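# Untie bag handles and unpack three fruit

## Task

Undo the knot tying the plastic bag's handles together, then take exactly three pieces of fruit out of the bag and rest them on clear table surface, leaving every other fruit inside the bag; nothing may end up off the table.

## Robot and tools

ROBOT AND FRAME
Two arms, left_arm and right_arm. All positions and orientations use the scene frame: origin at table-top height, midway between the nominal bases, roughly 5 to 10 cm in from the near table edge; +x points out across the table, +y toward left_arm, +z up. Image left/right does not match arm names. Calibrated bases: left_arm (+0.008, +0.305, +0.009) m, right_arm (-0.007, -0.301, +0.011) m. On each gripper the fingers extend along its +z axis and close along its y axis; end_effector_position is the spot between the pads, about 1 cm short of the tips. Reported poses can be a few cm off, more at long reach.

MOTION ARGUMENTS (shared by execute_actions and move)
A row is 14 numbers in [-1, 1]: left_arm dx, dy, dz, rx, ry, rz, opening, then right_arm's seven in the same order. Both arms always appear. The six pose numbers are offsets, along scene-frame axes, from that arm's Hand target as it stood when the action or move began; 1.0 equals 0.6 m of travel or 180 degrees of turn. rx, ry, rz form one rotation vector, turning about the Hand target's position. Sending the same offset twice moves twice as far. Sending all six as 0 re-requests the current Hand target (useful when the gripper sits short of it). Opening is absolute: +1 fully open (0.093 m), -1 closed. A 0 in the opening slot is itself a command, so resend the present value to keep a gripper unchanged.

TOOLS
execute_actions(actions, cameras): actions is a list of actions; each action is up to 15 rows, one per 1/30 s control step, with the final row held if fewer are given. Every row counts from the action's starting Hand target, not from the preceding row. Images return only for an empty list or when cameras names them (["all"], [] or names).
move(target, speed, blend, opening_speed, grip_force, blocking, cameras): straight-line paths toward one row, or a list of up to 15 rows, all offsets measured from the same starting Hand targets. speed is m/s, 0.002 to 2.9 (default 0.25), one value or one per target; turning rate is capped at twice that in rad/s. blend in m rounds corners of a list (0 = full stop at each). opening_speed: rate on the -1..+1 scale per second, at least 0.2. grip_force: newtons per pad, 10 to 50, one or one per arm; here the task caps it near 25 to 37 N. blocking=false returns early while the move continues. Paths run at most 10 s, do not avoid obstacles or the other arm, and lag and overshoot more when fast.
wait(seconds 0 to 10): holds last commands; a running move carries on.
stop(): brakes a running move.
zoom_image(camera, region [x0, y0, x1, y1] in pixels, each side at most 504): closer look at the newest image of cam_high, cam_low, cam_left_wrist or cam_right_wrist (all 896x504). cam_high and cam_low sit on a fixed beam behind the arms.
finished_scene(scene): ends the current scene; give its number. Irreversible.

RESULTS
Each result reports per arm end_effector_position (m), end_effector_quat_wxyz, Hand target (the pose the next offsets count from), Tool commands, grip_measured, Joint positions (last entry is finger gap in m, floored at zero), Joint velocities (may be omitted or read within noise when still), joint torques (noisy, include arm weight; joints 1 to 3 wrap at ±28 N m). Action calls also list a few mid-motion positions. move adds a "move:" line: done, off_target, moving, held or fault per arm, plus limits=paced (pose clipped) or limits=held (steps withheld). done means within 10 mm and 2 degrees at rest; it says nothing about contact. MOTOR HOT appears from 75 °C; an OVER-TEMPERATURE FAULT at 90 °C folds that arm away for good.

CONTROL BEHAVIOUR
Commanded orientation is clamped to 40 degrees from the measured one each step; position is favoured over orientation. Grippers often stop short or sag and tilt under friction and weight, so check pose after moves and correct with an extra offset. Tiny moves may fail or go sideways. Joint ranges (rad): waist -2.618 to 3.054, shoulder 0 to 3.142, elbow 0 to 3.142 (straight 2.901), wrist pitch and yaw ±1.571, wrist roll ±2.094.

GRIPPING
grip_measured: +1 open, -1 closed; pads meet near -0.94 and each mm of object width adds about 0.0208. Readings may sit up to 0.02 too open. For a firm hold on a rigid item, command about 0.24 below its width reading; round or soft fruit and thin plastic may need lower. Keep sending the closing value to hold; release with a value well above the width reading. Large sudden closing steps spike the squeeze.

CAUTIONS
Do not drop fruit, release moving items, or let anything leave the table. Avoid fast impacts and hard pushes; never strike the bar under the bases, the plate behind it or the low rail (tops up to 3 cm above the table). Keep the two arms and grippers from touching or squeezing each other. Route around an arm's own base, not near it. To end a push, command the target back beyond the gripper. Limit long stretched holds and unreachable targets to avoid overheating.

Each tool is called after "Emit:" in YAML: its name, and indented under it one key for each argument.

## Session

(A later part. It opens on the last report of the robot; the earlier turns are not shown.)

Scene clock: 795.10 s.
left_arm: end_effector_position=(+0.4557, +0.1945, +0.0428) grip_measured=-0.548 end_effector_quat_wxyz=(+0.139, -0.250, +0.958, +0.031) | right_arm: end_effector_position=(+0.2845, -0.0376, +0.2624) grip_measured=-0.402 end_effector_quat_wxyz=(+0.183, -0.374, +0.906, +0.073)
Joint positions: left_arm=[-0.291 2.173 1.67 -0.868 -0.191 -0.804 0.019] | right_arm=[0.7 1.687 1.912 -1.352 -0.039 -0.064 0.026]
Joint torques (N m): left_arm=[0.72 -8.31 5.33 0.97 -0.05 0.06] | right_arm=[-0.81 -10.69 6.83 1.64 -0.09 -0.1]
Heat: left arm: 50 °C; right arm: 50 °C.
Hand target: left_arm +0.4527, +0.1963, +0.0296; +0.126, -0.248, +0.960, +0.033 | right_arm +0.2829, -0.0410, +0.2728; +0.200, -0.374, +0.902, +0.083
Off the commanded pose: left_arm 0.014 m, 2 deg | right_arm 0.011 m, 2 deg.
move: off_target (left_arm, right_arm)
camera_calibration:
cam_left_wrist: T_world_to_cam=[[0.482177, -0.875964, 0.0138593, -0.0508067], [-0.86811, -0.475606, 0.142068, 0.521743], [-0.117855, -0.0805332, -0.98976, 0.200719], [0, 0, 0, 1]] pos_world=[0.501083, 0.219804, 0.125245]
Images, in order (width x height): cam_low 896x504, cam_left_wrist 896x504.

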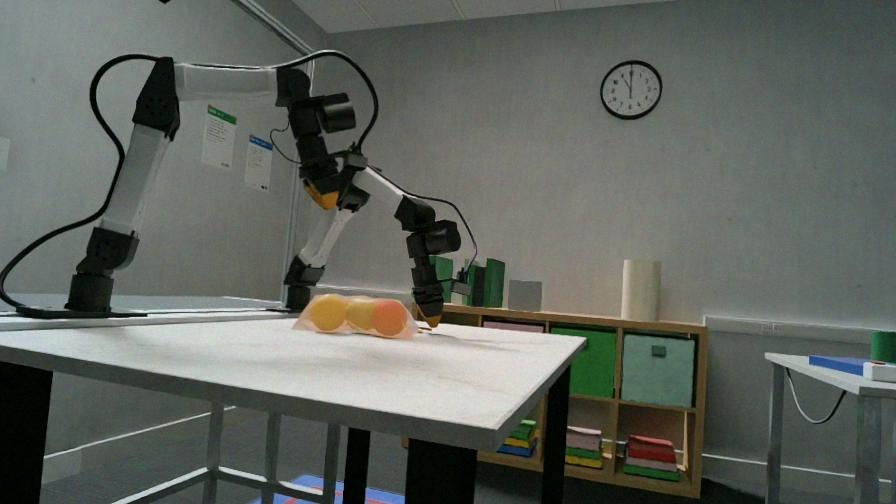

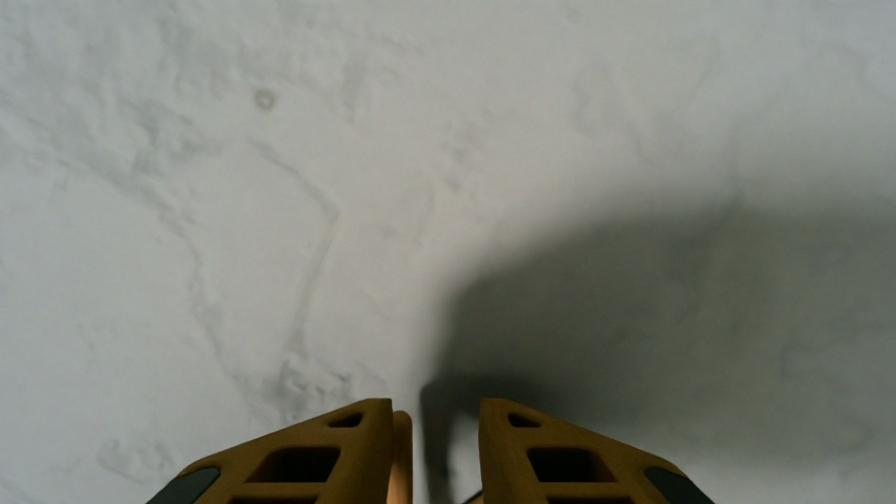

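Emit:
move:
  target: [-0.025,0.0,-0.012,0,0,0,-0.5,0,0,0,0,0,0,-0.4]
  speed: 0.06
  cameras: ["cam_left_wrist","cam_low"]

Emit:
zoom_image:
  camera: "cam_low"
  region: [360, 260, 460, 350]

Scene clock: 807.43 s.
left_arm: end_effector_position=(+0.4455, +0.1977, +0.0287) grip_measured=-0.501 end_effector_quat_wxyz=(+0.136, -0.250, +0.958, +0.033) | right_arm: end_effector_position=(+0.2845, -0.0376, +0.2624) grip_measured=-0.402 end_effector_quat_wxyz=(+0.183, -0.374, +0.906, +0.073)
Joint positions: left_arm=[-0.292 2.155 1.583 -0.807 -0.191 -0.804 0.021] | right_arm=[0.7 1.687 1.912 -1.352 -0.039 -0.064 0.026]
Joint torques (N m): left_arm=[-0.09 -10.04 4.21 0.93 -0.07 -0.04] | right_arm=[-0.96 -10.8 6.63 1.63 -0.11 -0.07]
Heat: left arm: 49 °C; right arm: 50 °C.
Hand target: left_arm +0.4378, +0.1962, +0.0226; +0.126, -0.248, +0.960, +0.033 | right_arm +0.2829, -0.0410, +0.2728; +0.200, -0.374, +0.902, +0.083
Off the commanded pose: left_arm 0.010 m, 1 deg | right_arm 0.011 m, 2 deg.
move: off_target (right_arm)
camera_calibration:
cam_left_wrist: T_world_to_cam=[[0.482003, -0.876126, 0.0087799, -0.0425453], [-0.867297, -0.475676, 0.146725, 0.51594], [-0.124374, -0.0783369, -0.989138, 0.188318], [0, 0, 0, 1]] pos_world=[0.491402, 0.222897, 0.110944]
Images, in order (width x height): cam_low 896x504, cam_left_wrist 896x504.

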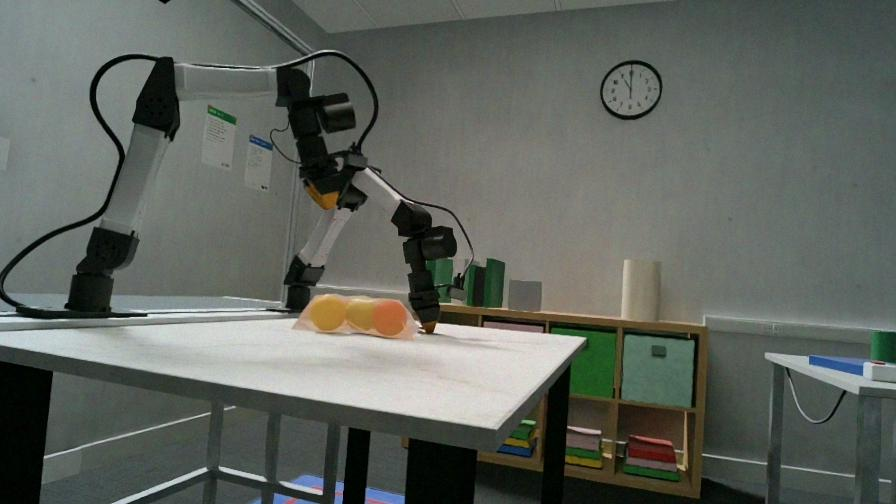

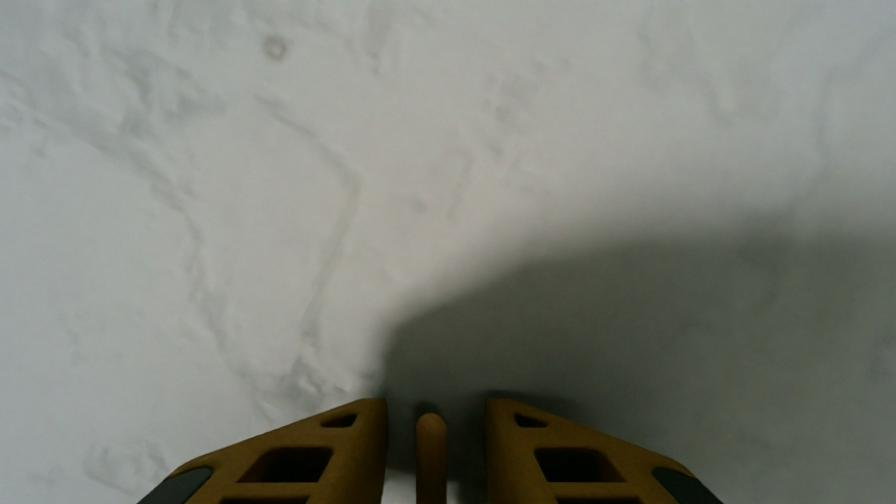

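Scaled by 5.040 from the camera's 896x504 image, which has a finer 1280x720 frame.

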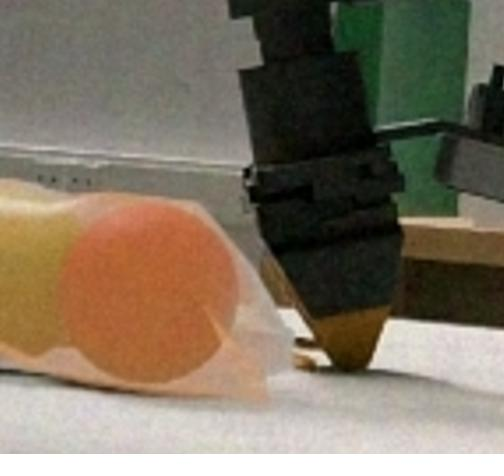

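Emit:
move:
  target: [-0.004,-0.003,0,0,0,0,-1,0,0,0,0,0,0,-0.4]
  opening_speed: 0.5
  cameras: ["cam_left_wrist"]

Scene clock: 816.03 s.
left_arm: end_effector_position=(+0.4463, +0.1949, +0.0286) grip_measured=-0.909 end_effector_quat_wxyz=(+0.141, -0.248, +0.958, +0.030) | right_arm: end_effector_position=(+0.2845, -0.0376, +0.2624) grip_measured=-0.402 end_effector_quat_wxyz=(+0.183, -0.374, +0.906, +0.073)
Joint positions: left_arm=[-0.297 2.151 1.574 -0.791 -0.191 -0.804 0.002] | right_arm=[0.7 1.687 1.912 -1.352 -0.039 -0.064 0.026]
Joint torques (N m): left_arm=[-0.21 -10.1 4.19 0.83 -0.08 -0.1] | right_arm=[-0.96 -10.73 6.83 1.6 -0.09 -0.07]
Heat: left arm: 48 °C; right arm: 50 °C.
Hand target: left_arm +0.4354, +0.1945, +0.0225; +0.126, -0.248, +0.960, +0.033 | right_arm +0.2829, -0.0410, +0.2728; +0.200, -0.374, +0.902, +0.083
Off the commanded pose: left_arm 0.013 m, 2 deg | right_arm 0.011 m, 2 deg.
move: off_target (left_arm, right_arm)
camera_calibration:
cam_left_wrist: T_world_to_cam=[[0.477012, -0.878731, 0.0170935, -0.0429258], [-0.871465, -0.470365, 0.138946, 0.516375], [-0.114056, -0.0811751, -0.990152, 0.184072], [0, 0, 0, 1]] pos_world=[0.491474, 0.220107, 0.111245]
Images, in order (width x height): cam_left_wrist 896x504.

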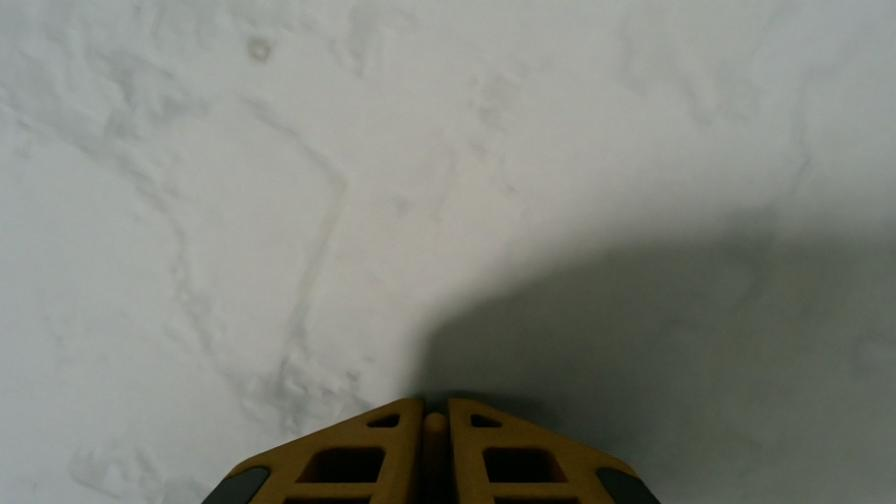

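Emit:
move:
  target:
    - [-0.03,-0.04,0.12,0,0,0,-1,-0.02,-0.38,-0.02,0,0,0,-0.4]
    - [-0.21,-0.15,0.28,0,0,-0.1,-1,-0.02,-0.38,-0.02,0,0,0,-0.4]
  speed: 0.12
  blend: [0.02,0]
  cameras: ["cam_left_wrist","cam_right_wrist","cam_high","cam_low"]

Emit:
zoom_image:
  camera: "cam_high"
  region: [420, 160, 580, 270]

Scene clock: 871.27 s.
left_arm: end_effector_position=(+0.3115, +0.1051, +0.1785) grip_measured=-0.909 end_effector_quat_wxyz=(+0.124, -0.098, +0.987, +0.023) | right_arm: end_effector_position=(+0.2765, -0.2685, +0.2617) grip_measured=-0.402 end_effector_quat_wxyz=(+0.204, -0.376, +0.901, +0.075)
Joint positions: left_arm=[-0.647 1.79 1.684 -1.317 -0.193 -0.85 0.002] | right_arm=[-0.159 1.385 1.577 -1.454 -0.384 -0.879 0.026]
Joint torques (N m): left_arm=[0.17 -8.73 8.1 0.65 -0.11 0.05] | right_arm=[-1.14 -4.98 7.15 0.92 -0.34 -0.09]
Heat: left arm: 57 °C; right arm: 49 °C.
Hand target: left_arm +0.3094, +0.1045, +0.1905; +0.130, -0.095, +0.987, +0.013 | right_arm +0.2709, -0.2690, +0.2608; +0.200, -0.374, +0.902, +0.083
Off the commanded pose: left_arm 0.012 m, 1 deg | right_arm 0.006 m, 1 deg.
move: off_target (left_arm)
camera_calibration:
cam_left_wrist: T_world_to_cam=[[0.191865, -0.981279, -0.0167451, 0.0456467], [-0.965668, -0.191802, 0.175208, 0.329338], [-0.175139, -0.0174459, -0.984389, 0.321088], [0, 0, 0, 1]] pos_world=[0.365508, 0.113561, 0.259138]
cam_right_wrist: T_world_to_cam=[[0.714027, -0.69979, 0.0214155, -0.391032], [-0.699561, -0.714345, -0.0180541, 0.0461987], [0.0279321, -0.00209032, -0.999608, 0.339187], [0, 0, 0, 1]] pos_world=[0.302052, -0.239929, 0.348262]

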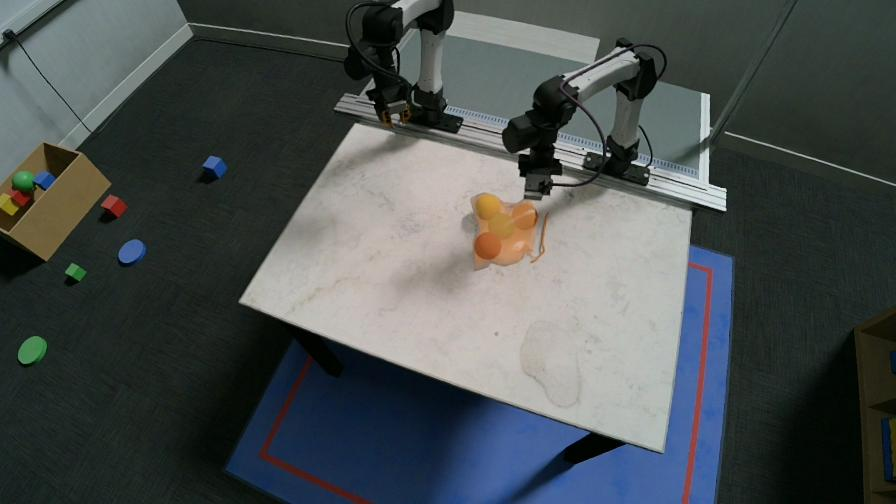

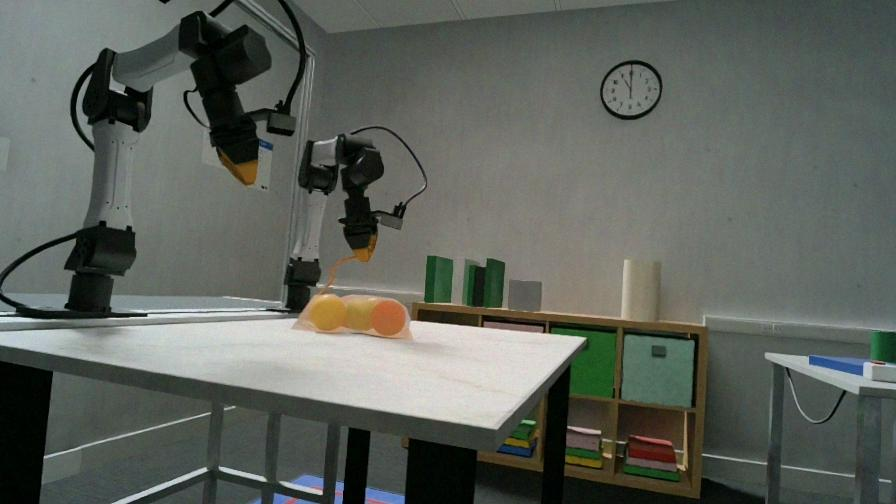

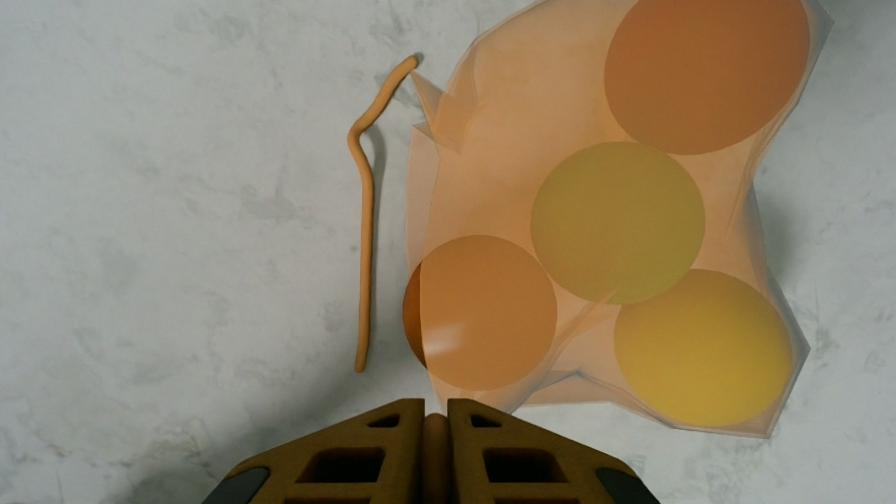

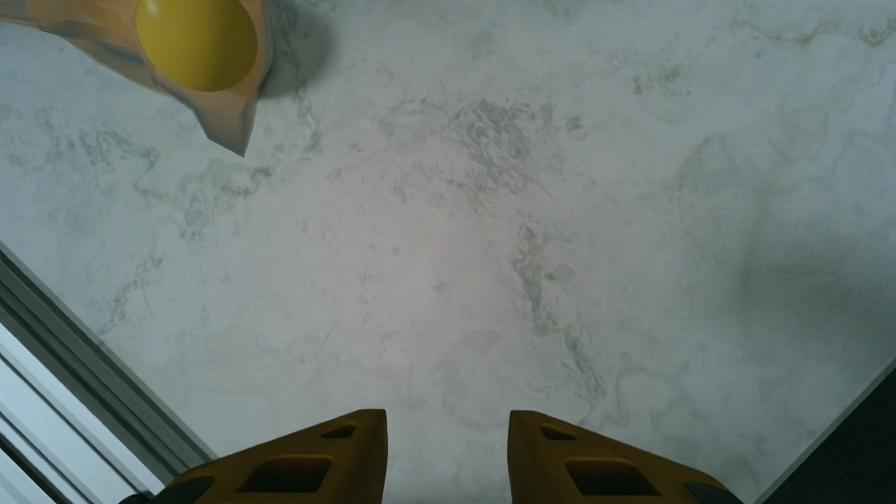

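Scaled by 3.150 from the camera's 896x504 image, which has a finer 1280x720 frame.

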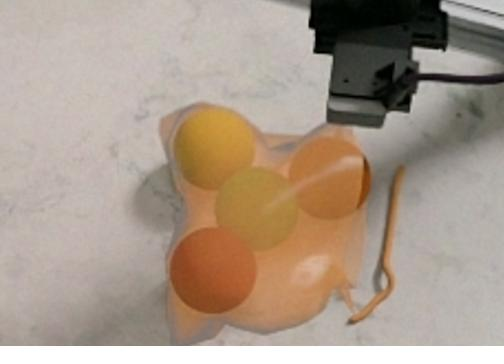

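Emit:
move:
  target:
    - [0,-0.13,0,0,0,0,-1,0,0,0,0,0,0,-0.4]
    - [-0.015,-0.24,-0.08,0,0,-0.08,-1,0,0,0,0,0,0,-0.4]
  speed: 0.1
  blend: [0.02,0]
  cameras: ["cam_left_wrist","cam_high","cam_low"]

Emit:
zoom_image:
  camera: "cam_high"
  region: [420, 160, 580, 270]

Emit:
zoom_image:
  camera: "cam_low"
  region: [270, 230, 430, 350]

Scene clock: 885.60 s.
left_arm: end_effector_position=(+0.2978, -0.0320, +0.1443) grip_measured=-0.909 end_effector_quat_wxyz=(+0.130, +0.024, +0.991, +0.004) | right_arm: end_effector_position=(+0.2765, -0.2685, +0.2617) grip_measured=-0.402 end_effector_quat_wxyz=(+0.204, -0.376, +0.901, +0.075)
Joint positions: left_arm=[-0.912 2.11 1.996 -1.298 -0.198 -0.868 0.002] | right_arm=[-0.159 1.385 1.577 -1.454 -0.384 -0.879 0.026]
Joint torques (N m): left_arm=[0.1 -8.06 8.21 0.89 -0.09 0.07] | right_arm=[-1.02 -4.96 7.3 0.94 -0.35 -0.1]
Heat: left arm: 53 °C; right arm: 49 °C.
Hand target: left_arm +0.3004, -0.0396, +0.1425; +0.130, +0.030, +0.991, -0.004 | right_arm +0.2709, -0.2690, +0.2608; +0.200, -0.374, +0.902, +0.083
Off the commanded pose: left_arm 0.008 m, 1 deg | right_arm 0.006 m, 1 deg.
move: done
camera_calibration:
cam_left_wrist: T_world_to_cam=[[-0.054258, -0.998473, -0.0103357, -0.0151575], [-0.984506, 0.0517648, 0.167534, 0.310433], [-0.166743, 0.0192656, -0.985812, 0.281498], [0, 0, 0, 1]] pos_world=[0.351739, -0.0366271, 0.22534]
Images, in order (width x height): cam_high 896x504, cam_low 896x504, cam_left_wrist 896x504.

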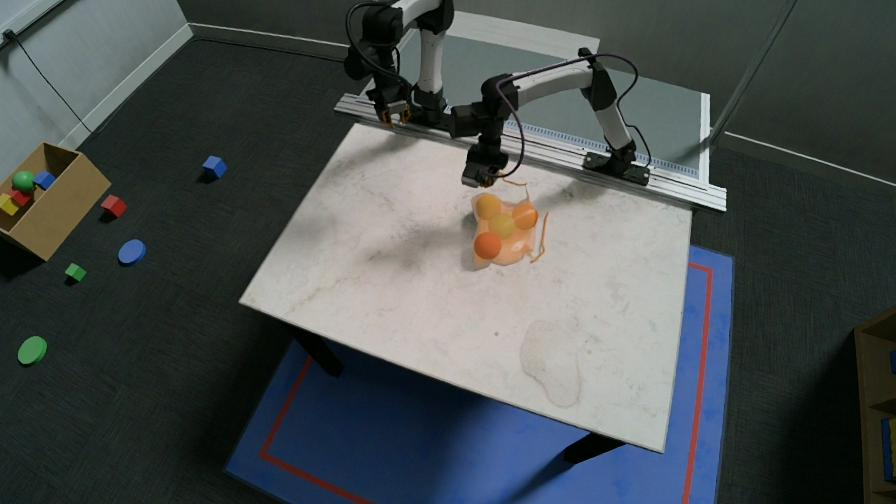

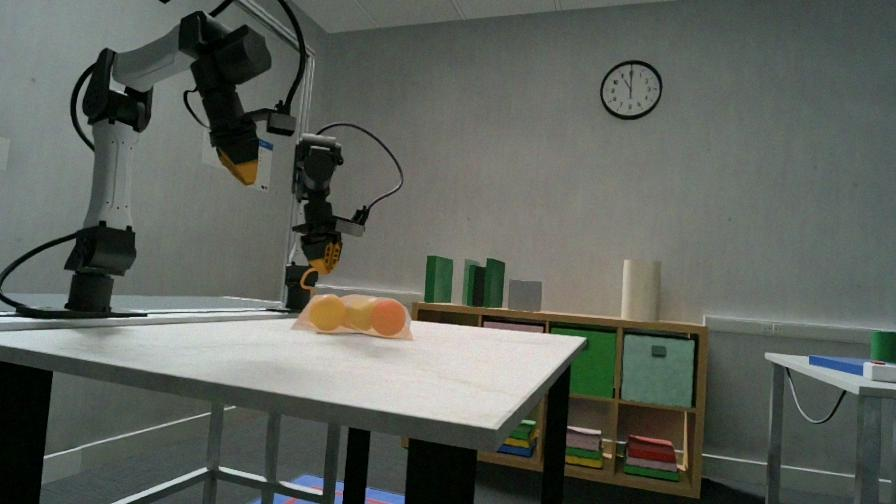

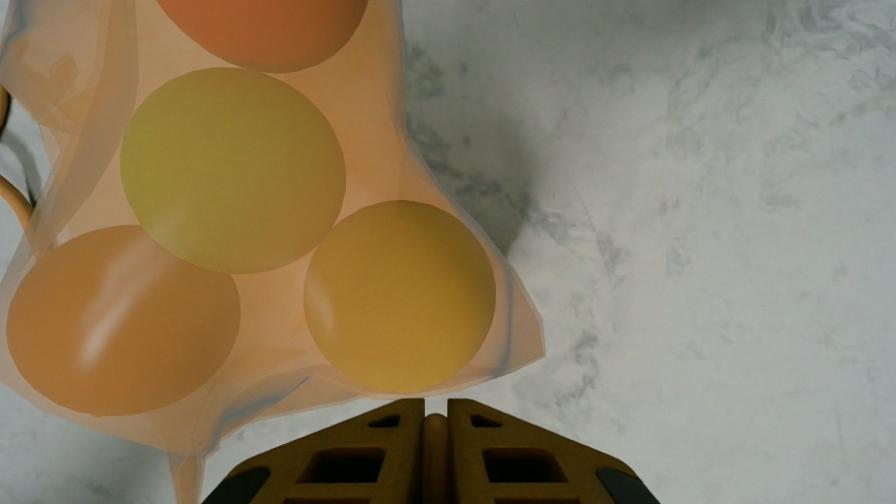

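Scaled by 3.150 from the camera's 896x504 image, which has a finer 1280x720 frame.

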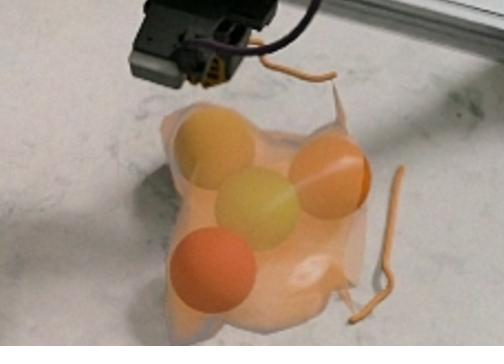

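Scaled by 3.150 from the camera's 896x504 image, which has a finer 1280x720 frame.

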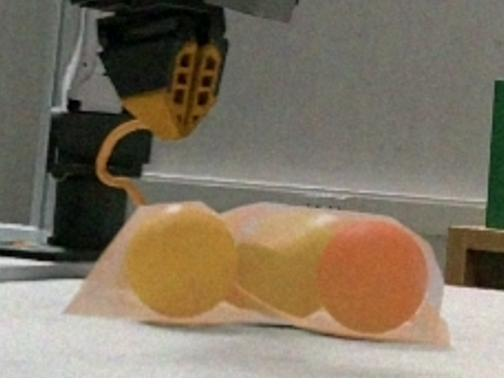

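Emit:
move:
  target: [0.07,-0.1,0.05,0,0,0,-1,0,0,0,0,0,0,-0.4]
  speed: 0.1
  cameras: ["cam_left_wrist","cam_high","cam_low"]

Emit:
zoom_image:
  camera: "cam_high"
  region: [420, 160, 580, 270]

Emit:
zoom_image:
  camera: "cam_low"
  region: [270, 230, 430, 350]

Scene clock: 896.83 s.
left_arm: end_effector_position=(+0.3446, -0.0981, +0.1795) grip_measured=-0.909 end_effector_quat_wxyz=(+0.179, +0.028, +0.982, -0.057) | right_arm: end_effector_position=(+0.2765, -0.2685, +0.2617) grip_measured=-0.402 end_effector_quat_wxyz=(+0.204, -0.376, +0.901, +0.075)
Joint positions: left_arm=[-0.914 2.499 2.783 -1.538 -0.198 -0.848 0.002] | right_arm=[-0.159 1.385 1.577 -1.454 -0.384 -0.879 0.026]
Joint torques (N m): left_arm=[0.03 -9.35 7.82 0.97 -0.11 0.07] | right_arm=[-0.9 -4.89 7.25 0.93 -0.32 -0.06]
Heat: left arm: 52 °C; right arm: 49 °C.
Hand target: left_arm +0.3425, -0.0995, +0.1724; +0.130, +0.030, +0.991, -0.004 | right_arm +0.2709, -0.2690, +0.2608; +0.200, -0.374, +0.902, +0.083
Off the commanded pose: left_arm 0.007 m, 8 deg | right_arm 0.006 m, 1 deg.
joint sent to its limit (left arm) — joint 4 (wrist pitch), lower limit. The joint targets are off in orientation, not in position.
move: off_target (left_arm)
camera_calibration:
cam_left_wrist: T_world_to_cam=[[-0.0825235, -0.991083, 0.104616, -0.0882983], [-0.993956, 0.0894772, 0.0636101, 0.379604], [-0.0724036, -0.0987342, -0.992476, 0.282462], [0, 0, 0, 1]] pos_world=[0.390474, -0.0935882, 0.265428]
Images, in order (width x height): cam_high 896x504, cam_low 896x504, cam_left_wrist 896x504.

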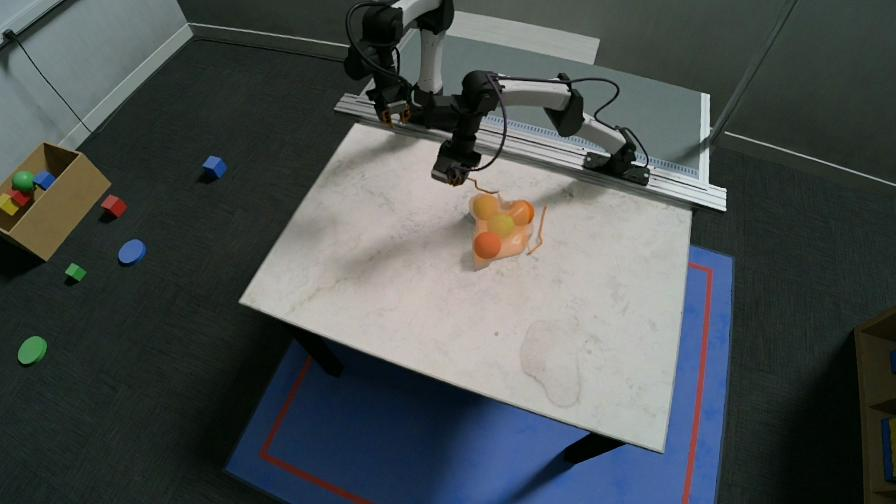

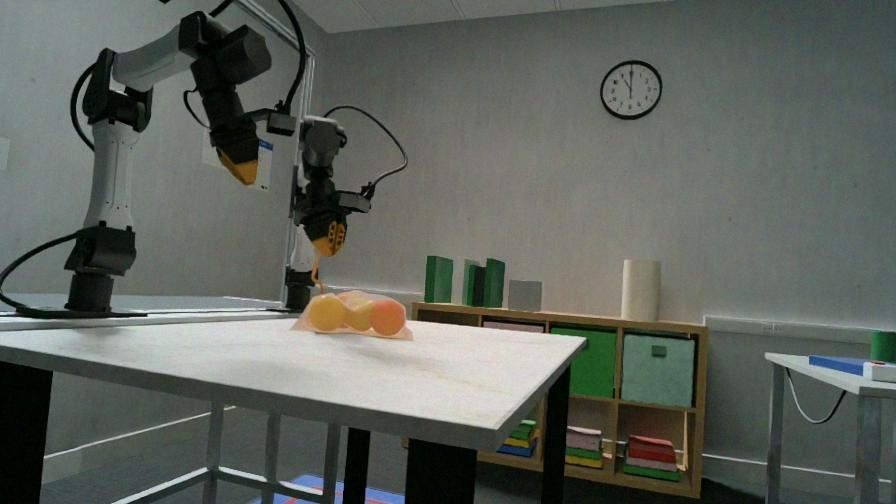

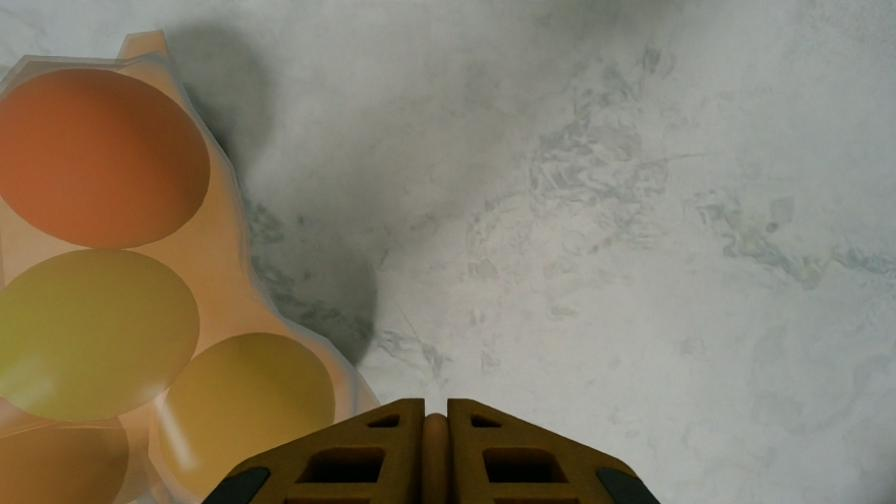

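Scaled by 3.150 from the camera's 896x504 image, which has a finer 1280x720 frame.

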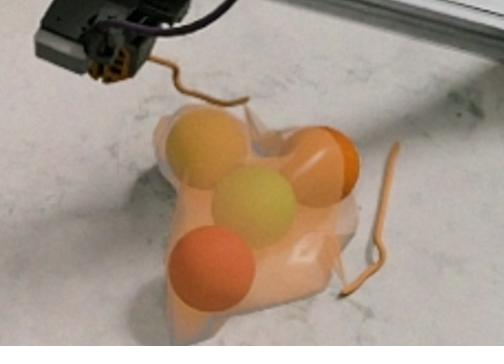

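Scaled by 3.150 from the camera's 896x504 image, which has a finer 1280x720 frame.

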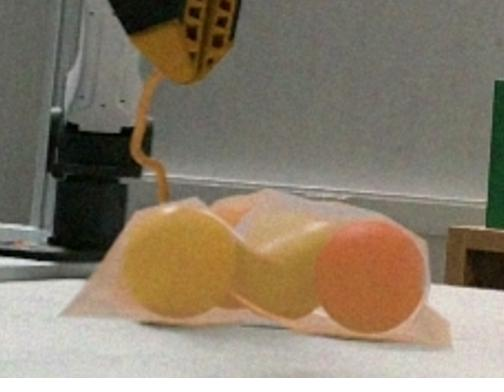

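Emit:
move:
  target: [0.13,0.05,-0.04,0,0,0,-1,0,0,0,0,0,0,-0.4]
  speed: 0.1
  cameras: ["cam_left_wrist","cam_high","cam_low"]

Emit:
zoom_image:
  camera: "cam_high"
  region: [420, 160, 580, 270]

Emit:
zoom_image:
  camera: "cam_low"
  region: [270, 230, 430, 350]

Scene clock: 910.17 s.
left_arm: end_effector_position=(+0.4169, -0.0645, +0.1533) grip_measured=-0.909 end_effector_quat_wxyz=(+0.190, +0.032, +0.980, -0.049) | right_arm: end_effector_position=(+0.2765, -0.2685, +0.2617) grip_measured=-0.402 end_effector_quat_wxyz=(+0.204, -0.376, +0.901, +0.075)
Joint positions: left_arm=[-0.765 2.596 2.844 -1.468 -0.175 -0.692 0.002] | right_arm=[-0.159 1.385 1.577 -1.454 -0.384 -0.879 0.026]
Joint torques (N m): left_arm=[0.54 -9.91 7.88 1.33 -0.04 0.12] | right_arm=[-0.96 -4.81 7.3 0.94 -0.37 -0.06]
Heat: left arm: 54 °C; right arm: 49 °C.
Hand target: left_arm +0.4204, -0.0696, +0.1484; +0.130, +0.030, +0.991, -0.003 | right_arm +0.2709, -0.2690, +0.2608; +0.200, -0.374, +0.902, +0.083
Off the commanded pose: left_arm 0.008 m, 9 deg | right_arm 0.006 m, 1 deg.
elbow stopped short (left arm): the move would have taken joint 3 (elbow) straighter than the controller allows.
move: off_target (left_arm)
camera_calibration:
cam_left_wrist: T_world_to_cam=[[-0.0881913, -0.992281, 0.0871844, -0.0413811], [-0.994926, 0.0920041, 0.0407197, 0.454148], [-0.0484267, -0.0831509, -0.99536, 0.256313], [0, 0, 0, 1]] pos_world=[0.460606, -0.0615325, 0.240239]
Images, in order (width x height): cam_high 896x504, cam_low 896x504, cam_left_wrist 896x504.

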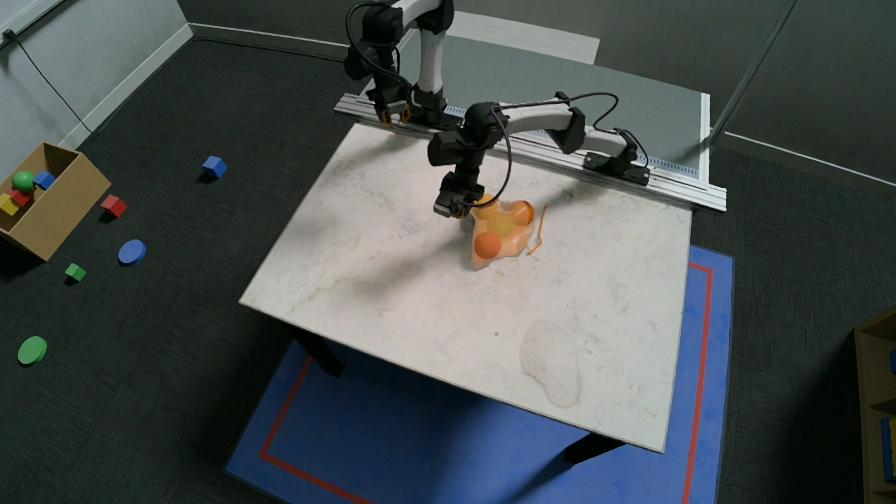

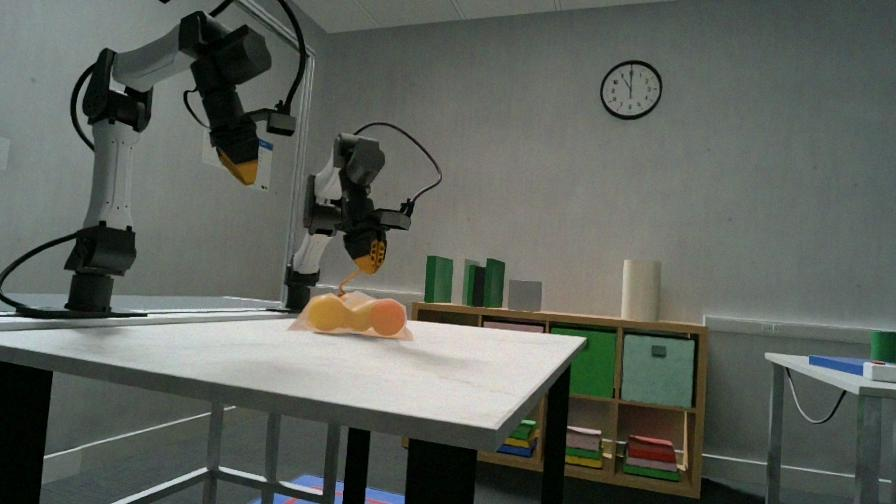

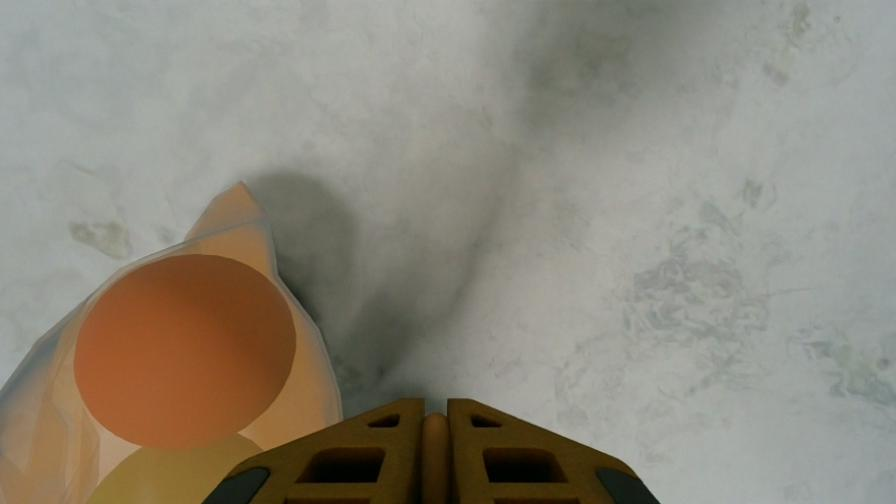

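Scaled by 3.150 from the camera's 896x504 image, which has a finer 1280x720 frame.

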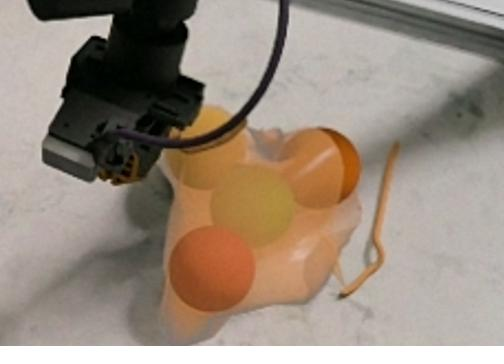

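Scaled by 3.150 from the camera's 896x504 image, which has a finer 1280x720 frame.

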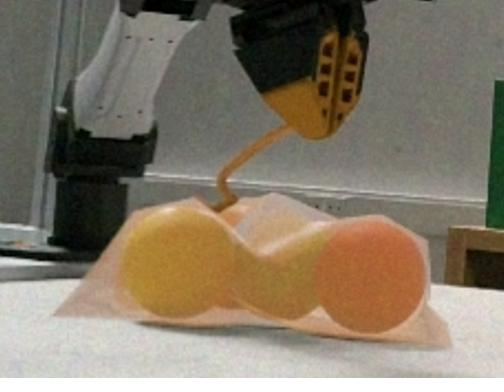

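Emit:
move:
  target: [-0.08,-0.11,-0.04,0,0,0,-1,0,0,0,0,0,0,-0.4]
  speed: 0.1
  cameras: ["cam_high","cam_low"]

Emit:
zoom_image:
  camera: "cam_high"
  region: [420, 160, 580, 270]

Emit:
zoom_image:
  camera: "cam_low"
  region: [270, 230, 430, 350]

Scene clock: 932.87 s.
left_arm: end_effector_position=(+0.3663, -0.1329, +0.1291) grip_measured=-0.909 end_effector_quat_wxyz=(+0.187, +0.046, +0.979, -0.074) | right_arm: end_effector_position=(+0.2765, -0.2685, +0.2617) grip_measured=-0.402 end_effector_quat_wxyz=(+0.204, -0.376, +0.901, +0.075)
Joint positions: left_arm=[-0.917 2.648 2.844 -1.408 -0.182 -0.811 0.002] | right_arm=[-0.159 1.385 1.577 -1.454 -0.384 -0.879 0.026]
Joint torques (N m): left_arm=[0.58 -10.19 8.09 1.33 -0.23 -0.08] | right_arm=[-1.07 -4.81 7.31 0.9 -0.35 -0.1]
Heat: left arm: 54 °C; right arm: 49 °C.
Hand target: left_arm +0.3723, -0.1356, +0.1245; +0.130, +0.030, +0.991, -0.003 | right_arm +0.2709, -0.2690, +0.2608; +0.200, -0.374, +0.902, +0.083
Off the commanded pose: left_arm 0.008 m, 11 deg | right_arm 0.006 m, 1 deg.
elbow stopped short (left arm): the move would have taken joint 3 (elbow) straighter than the controller allows.
move: off_target (left_arm)
Images, in order (width x height): cam_high 896x504, cam_low 896x504.

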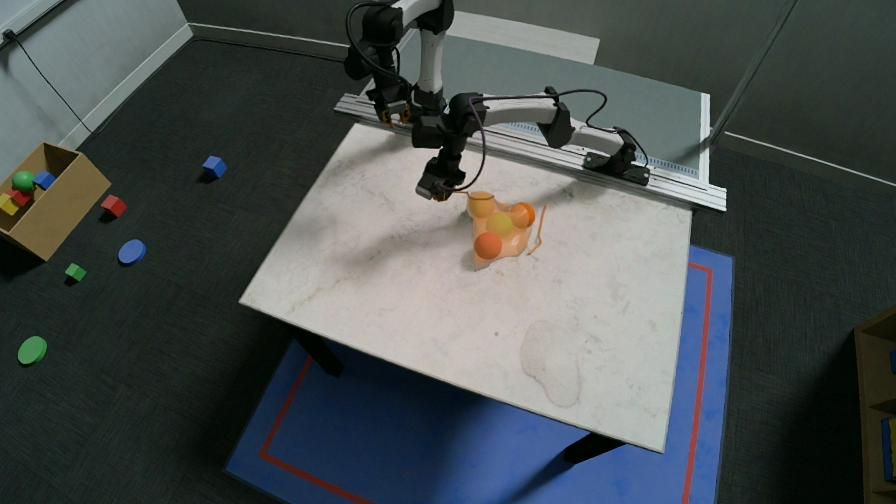

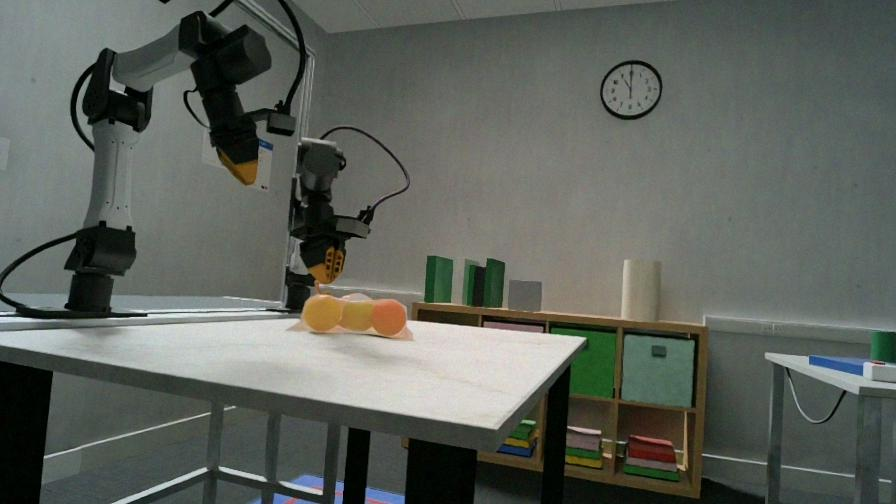

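Scaled by 3.150 from the camera's 896x504 image, which has a finer 1280x720 frame.

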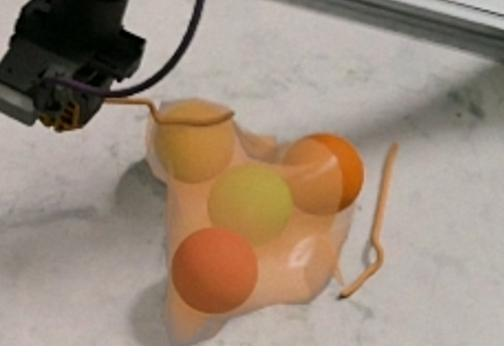

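Scaled by 3.150 from the camera's 896x504 image, which has a finer 1280x720 frame.

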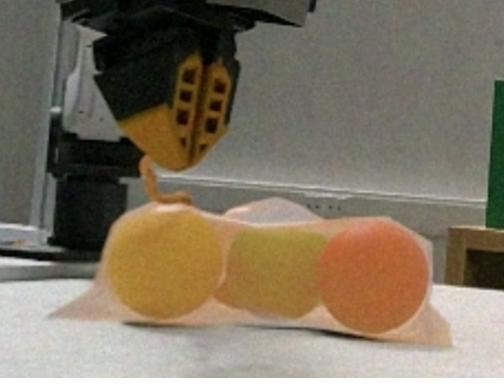

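Emit:
move:
  target: [-0.035,-0.055,-0.05,0,0,0,-1,0,0,0,0,0,0,-0.4]
  speed: 0.08
  cameras: ["cam_high"]

Emit:
zoom_image:
  camera: "cam_high"
  region: [420, 160, 580, 270]

Scene clock: 949.57 s.
left_arm: end_effector_position=(+0.3479, -0.1640, +0.0999) grip_measured=-0.909 end_effector_quat_wxyz=(+0.185, +0.045, +0.978, -0.082) | right_arm: end_effector_position=(+0.2765, -0.2685, +0.2617) grip_measured=-0.402 end_effector_quat_wxyz=(+0.204, -0.376, +0.901, +0.075)
Joint positions: left_arm=[-0.978 2.71 2.844 -1.346 -0.193 -0.873 0.002] | right_arm=[-0.159 1.385 1.577 -1.454 -0.384 -0.879 0.026]
Joint torques (N m): left_arm=[0.14 -10.48 8.23 1.38 -0.24 -0.09] | right_arm=[-0.94 -4.93 7.21 0.91 -0.35 -0.09]
Heat: left arm: 55 °C; right arm: 49 °C.
Hand target: left_arm +0.3513, -0.1686, +0.0944; +0.130, +0.030, +0.991, -0.003 | right_arm +0.2709, -0.2690, +0.2608; +0.200, -0.374, +0.902, +0.083
Off the commanded pose: left_arm 0.008 m, 11 deg | right_arm 0.006 m, 1 deg.
elbow stopped short (left arm): the move would have taken joint 3 (elbow) straighter than the controller allows.
move: off_target (left_arm)
Images, in order (width x height): cam_high 896x504.

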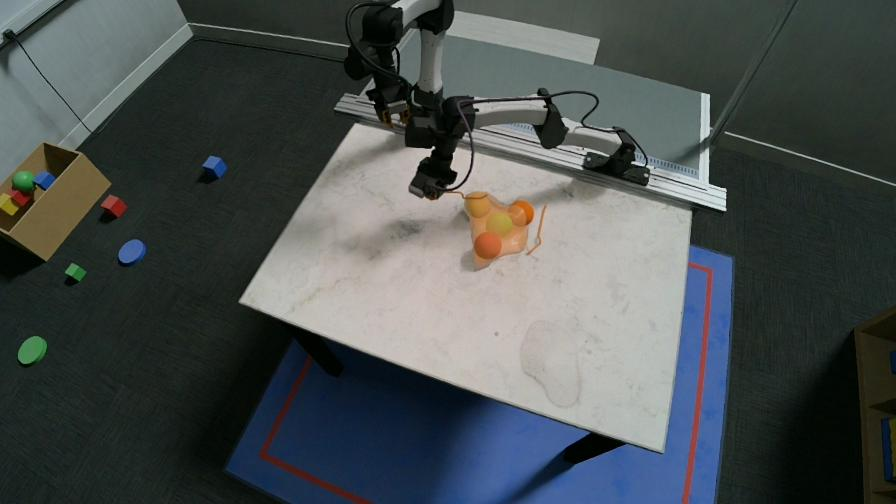

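Scaled by 3.150 from the camera's 896x504 image, which has a finer 1280x720 frame.

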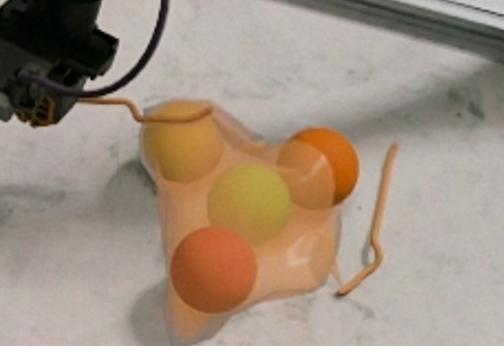

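Emit:
move:
  target: [-0.04,-0.05,-0.05,0,0,0,-1,0,0,0,0,0,0,-0.4]
  speed: 0.08
  cameras: ["cam_high"]

Emit:
zoom_image:
  camera: "cam_high"
  region: [400, 160, 560, 270]

Scene clock: 957.40 s.
left_arm: end_effector_position=(+0.3290, -0.1873, +0.0771) grip_measured=-0.909 end_effector_quat_wxyz=(+0.184, +0.047, +0.978, -0.088) | right_arm: end_effector_position=(+0.2765, -0.2685, +0.2617) grip_measured=-0.402 end_effector_quat_wxyz=(+0.204, -0.376, +0.901, +0.075)
Joint positions: left_arm=[-1.029 2.757 2.844 -1.301 -0.201 -0.918 0.002] | right_arm=[-0.159 1.385 1.577 -1.454 -0.384 -0.879 0.026]
Joint torques (N m): left_arm=[0.38 -12.57 6.49 1.23 -0.2 -0.01] | right_arm=[-0.92 -4.93 7.25 0.94 -0.33 -0.08]
Heat: left arm: 57 °C; right arm: 49 °C.
Hand target: left_arm +0.3298, -0.1866, +0.0773; +0.184, +0.047, +0.978, -0.087 (not the last commanded pose) | right_arm +0.2709, -0.2690, +0.2608; +0.200, -0.374, +0.902, +0.083
Off the commanded pose: left_arm 0.017 m, 12 deg | right_arm 0.006 m, 1 deg.
elbow stopped short (left arm): the move would have taken joint 3 (elbow) straighter than the controller allows.
move: held (left_arm; a check stopped the path); limits=held
pose unreachable (left arm): on one or more control steps of this call, first in action 0 (counted from 0), this arm could not follow its commanded pose, so it was not sent that pose on those steps. It may still have moved: this result reports where it is.
cause: moving toward the commanded pose would bring a part of the arm too close to another arm (this arm's wrist (the part past joint 4) and the right arm's fingers, 15 mm apart when this arm was first held).
Images, in order (width x height): cam_high 896x504.

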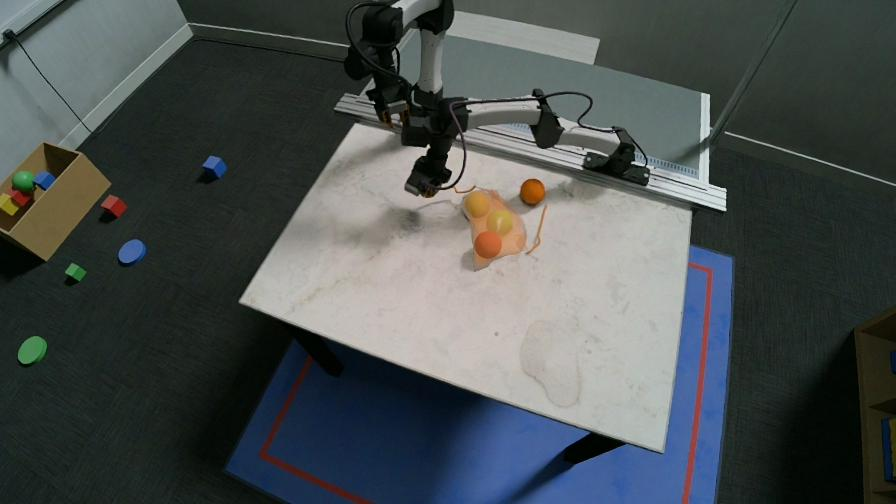

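Scaled by 3.150 from the camera's 896x504 image, which has a finer 1280x720 frame.

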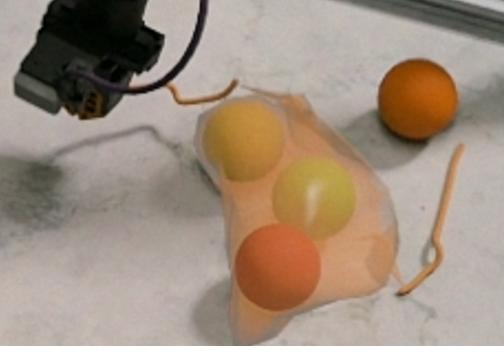

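Emit:
wait:
  seconds: 0.2
  cameras: ["cam_high"]

Emit:
zoom_image:
  camera: "cam_high"
  region: [400, 160, 560, 270]

Scene clock: 963.23 s.
left_arm: end_effector_position=(+0.3290, -0.1873, +0.0771) grip_measured=-0.909 end_effector_quat_wxyz=(+0.184, +0.047, +0.978, -0.088) | right_arm: end_effector_position=(+0.2765, -0.2685, +0.2617) grip_measured=-0.402 end_effector_quat_wxyz=(+0.204, -0.376, +0.901, +0.075)
Joint positions: left_arm=[-1.029 2.757 2.844 -1.301 -0.201 -0.918 0.002] | right_arm=[-0.159 1.385 1.577 -1.454 -0.384 -0.879 0.026]
Joint torques (N m): left_arm=[0.47 -12.62 6.45 1.23 -0.16 -0.03] | right_arm=[-0.98 -5.01 7.32 0.94 -0.4 -0.08]
Heat: left arm: 60 °C; right arm: 49 °C.
Hand target: left_arm +0.3298, -0.1866, +0.0773; +0.184, +0.047, +0.978, -0.087 (not the last commanded pose) | right_arm +0.2709, -0.2690, +0.2608; +0.200, -0.374, +0.902, +0.083
Tool commands: left_gripper/opening=-1.0 right_gripper/opening=-0.4
Off the commanded pose: left_arm 0.017 m, 12 deg | right_arm 0.006 m, 1 deg.
wait: 0.20 s; at rest from the start
Images, in order (width x height): cam_high 896x504.

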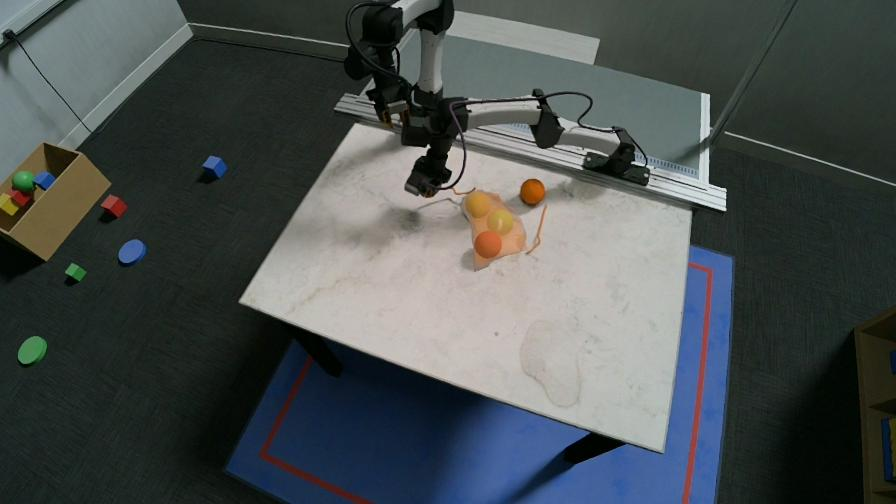

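Scaled by 3.150 from the camera's 896x504 image, which has a finer 1280x720 frame.

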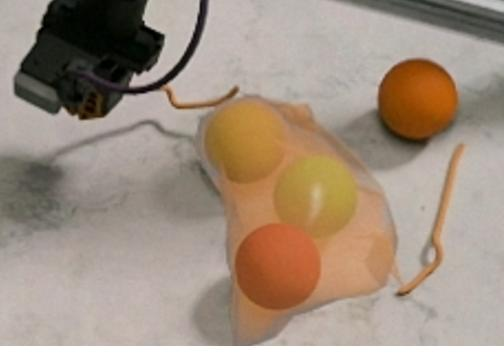

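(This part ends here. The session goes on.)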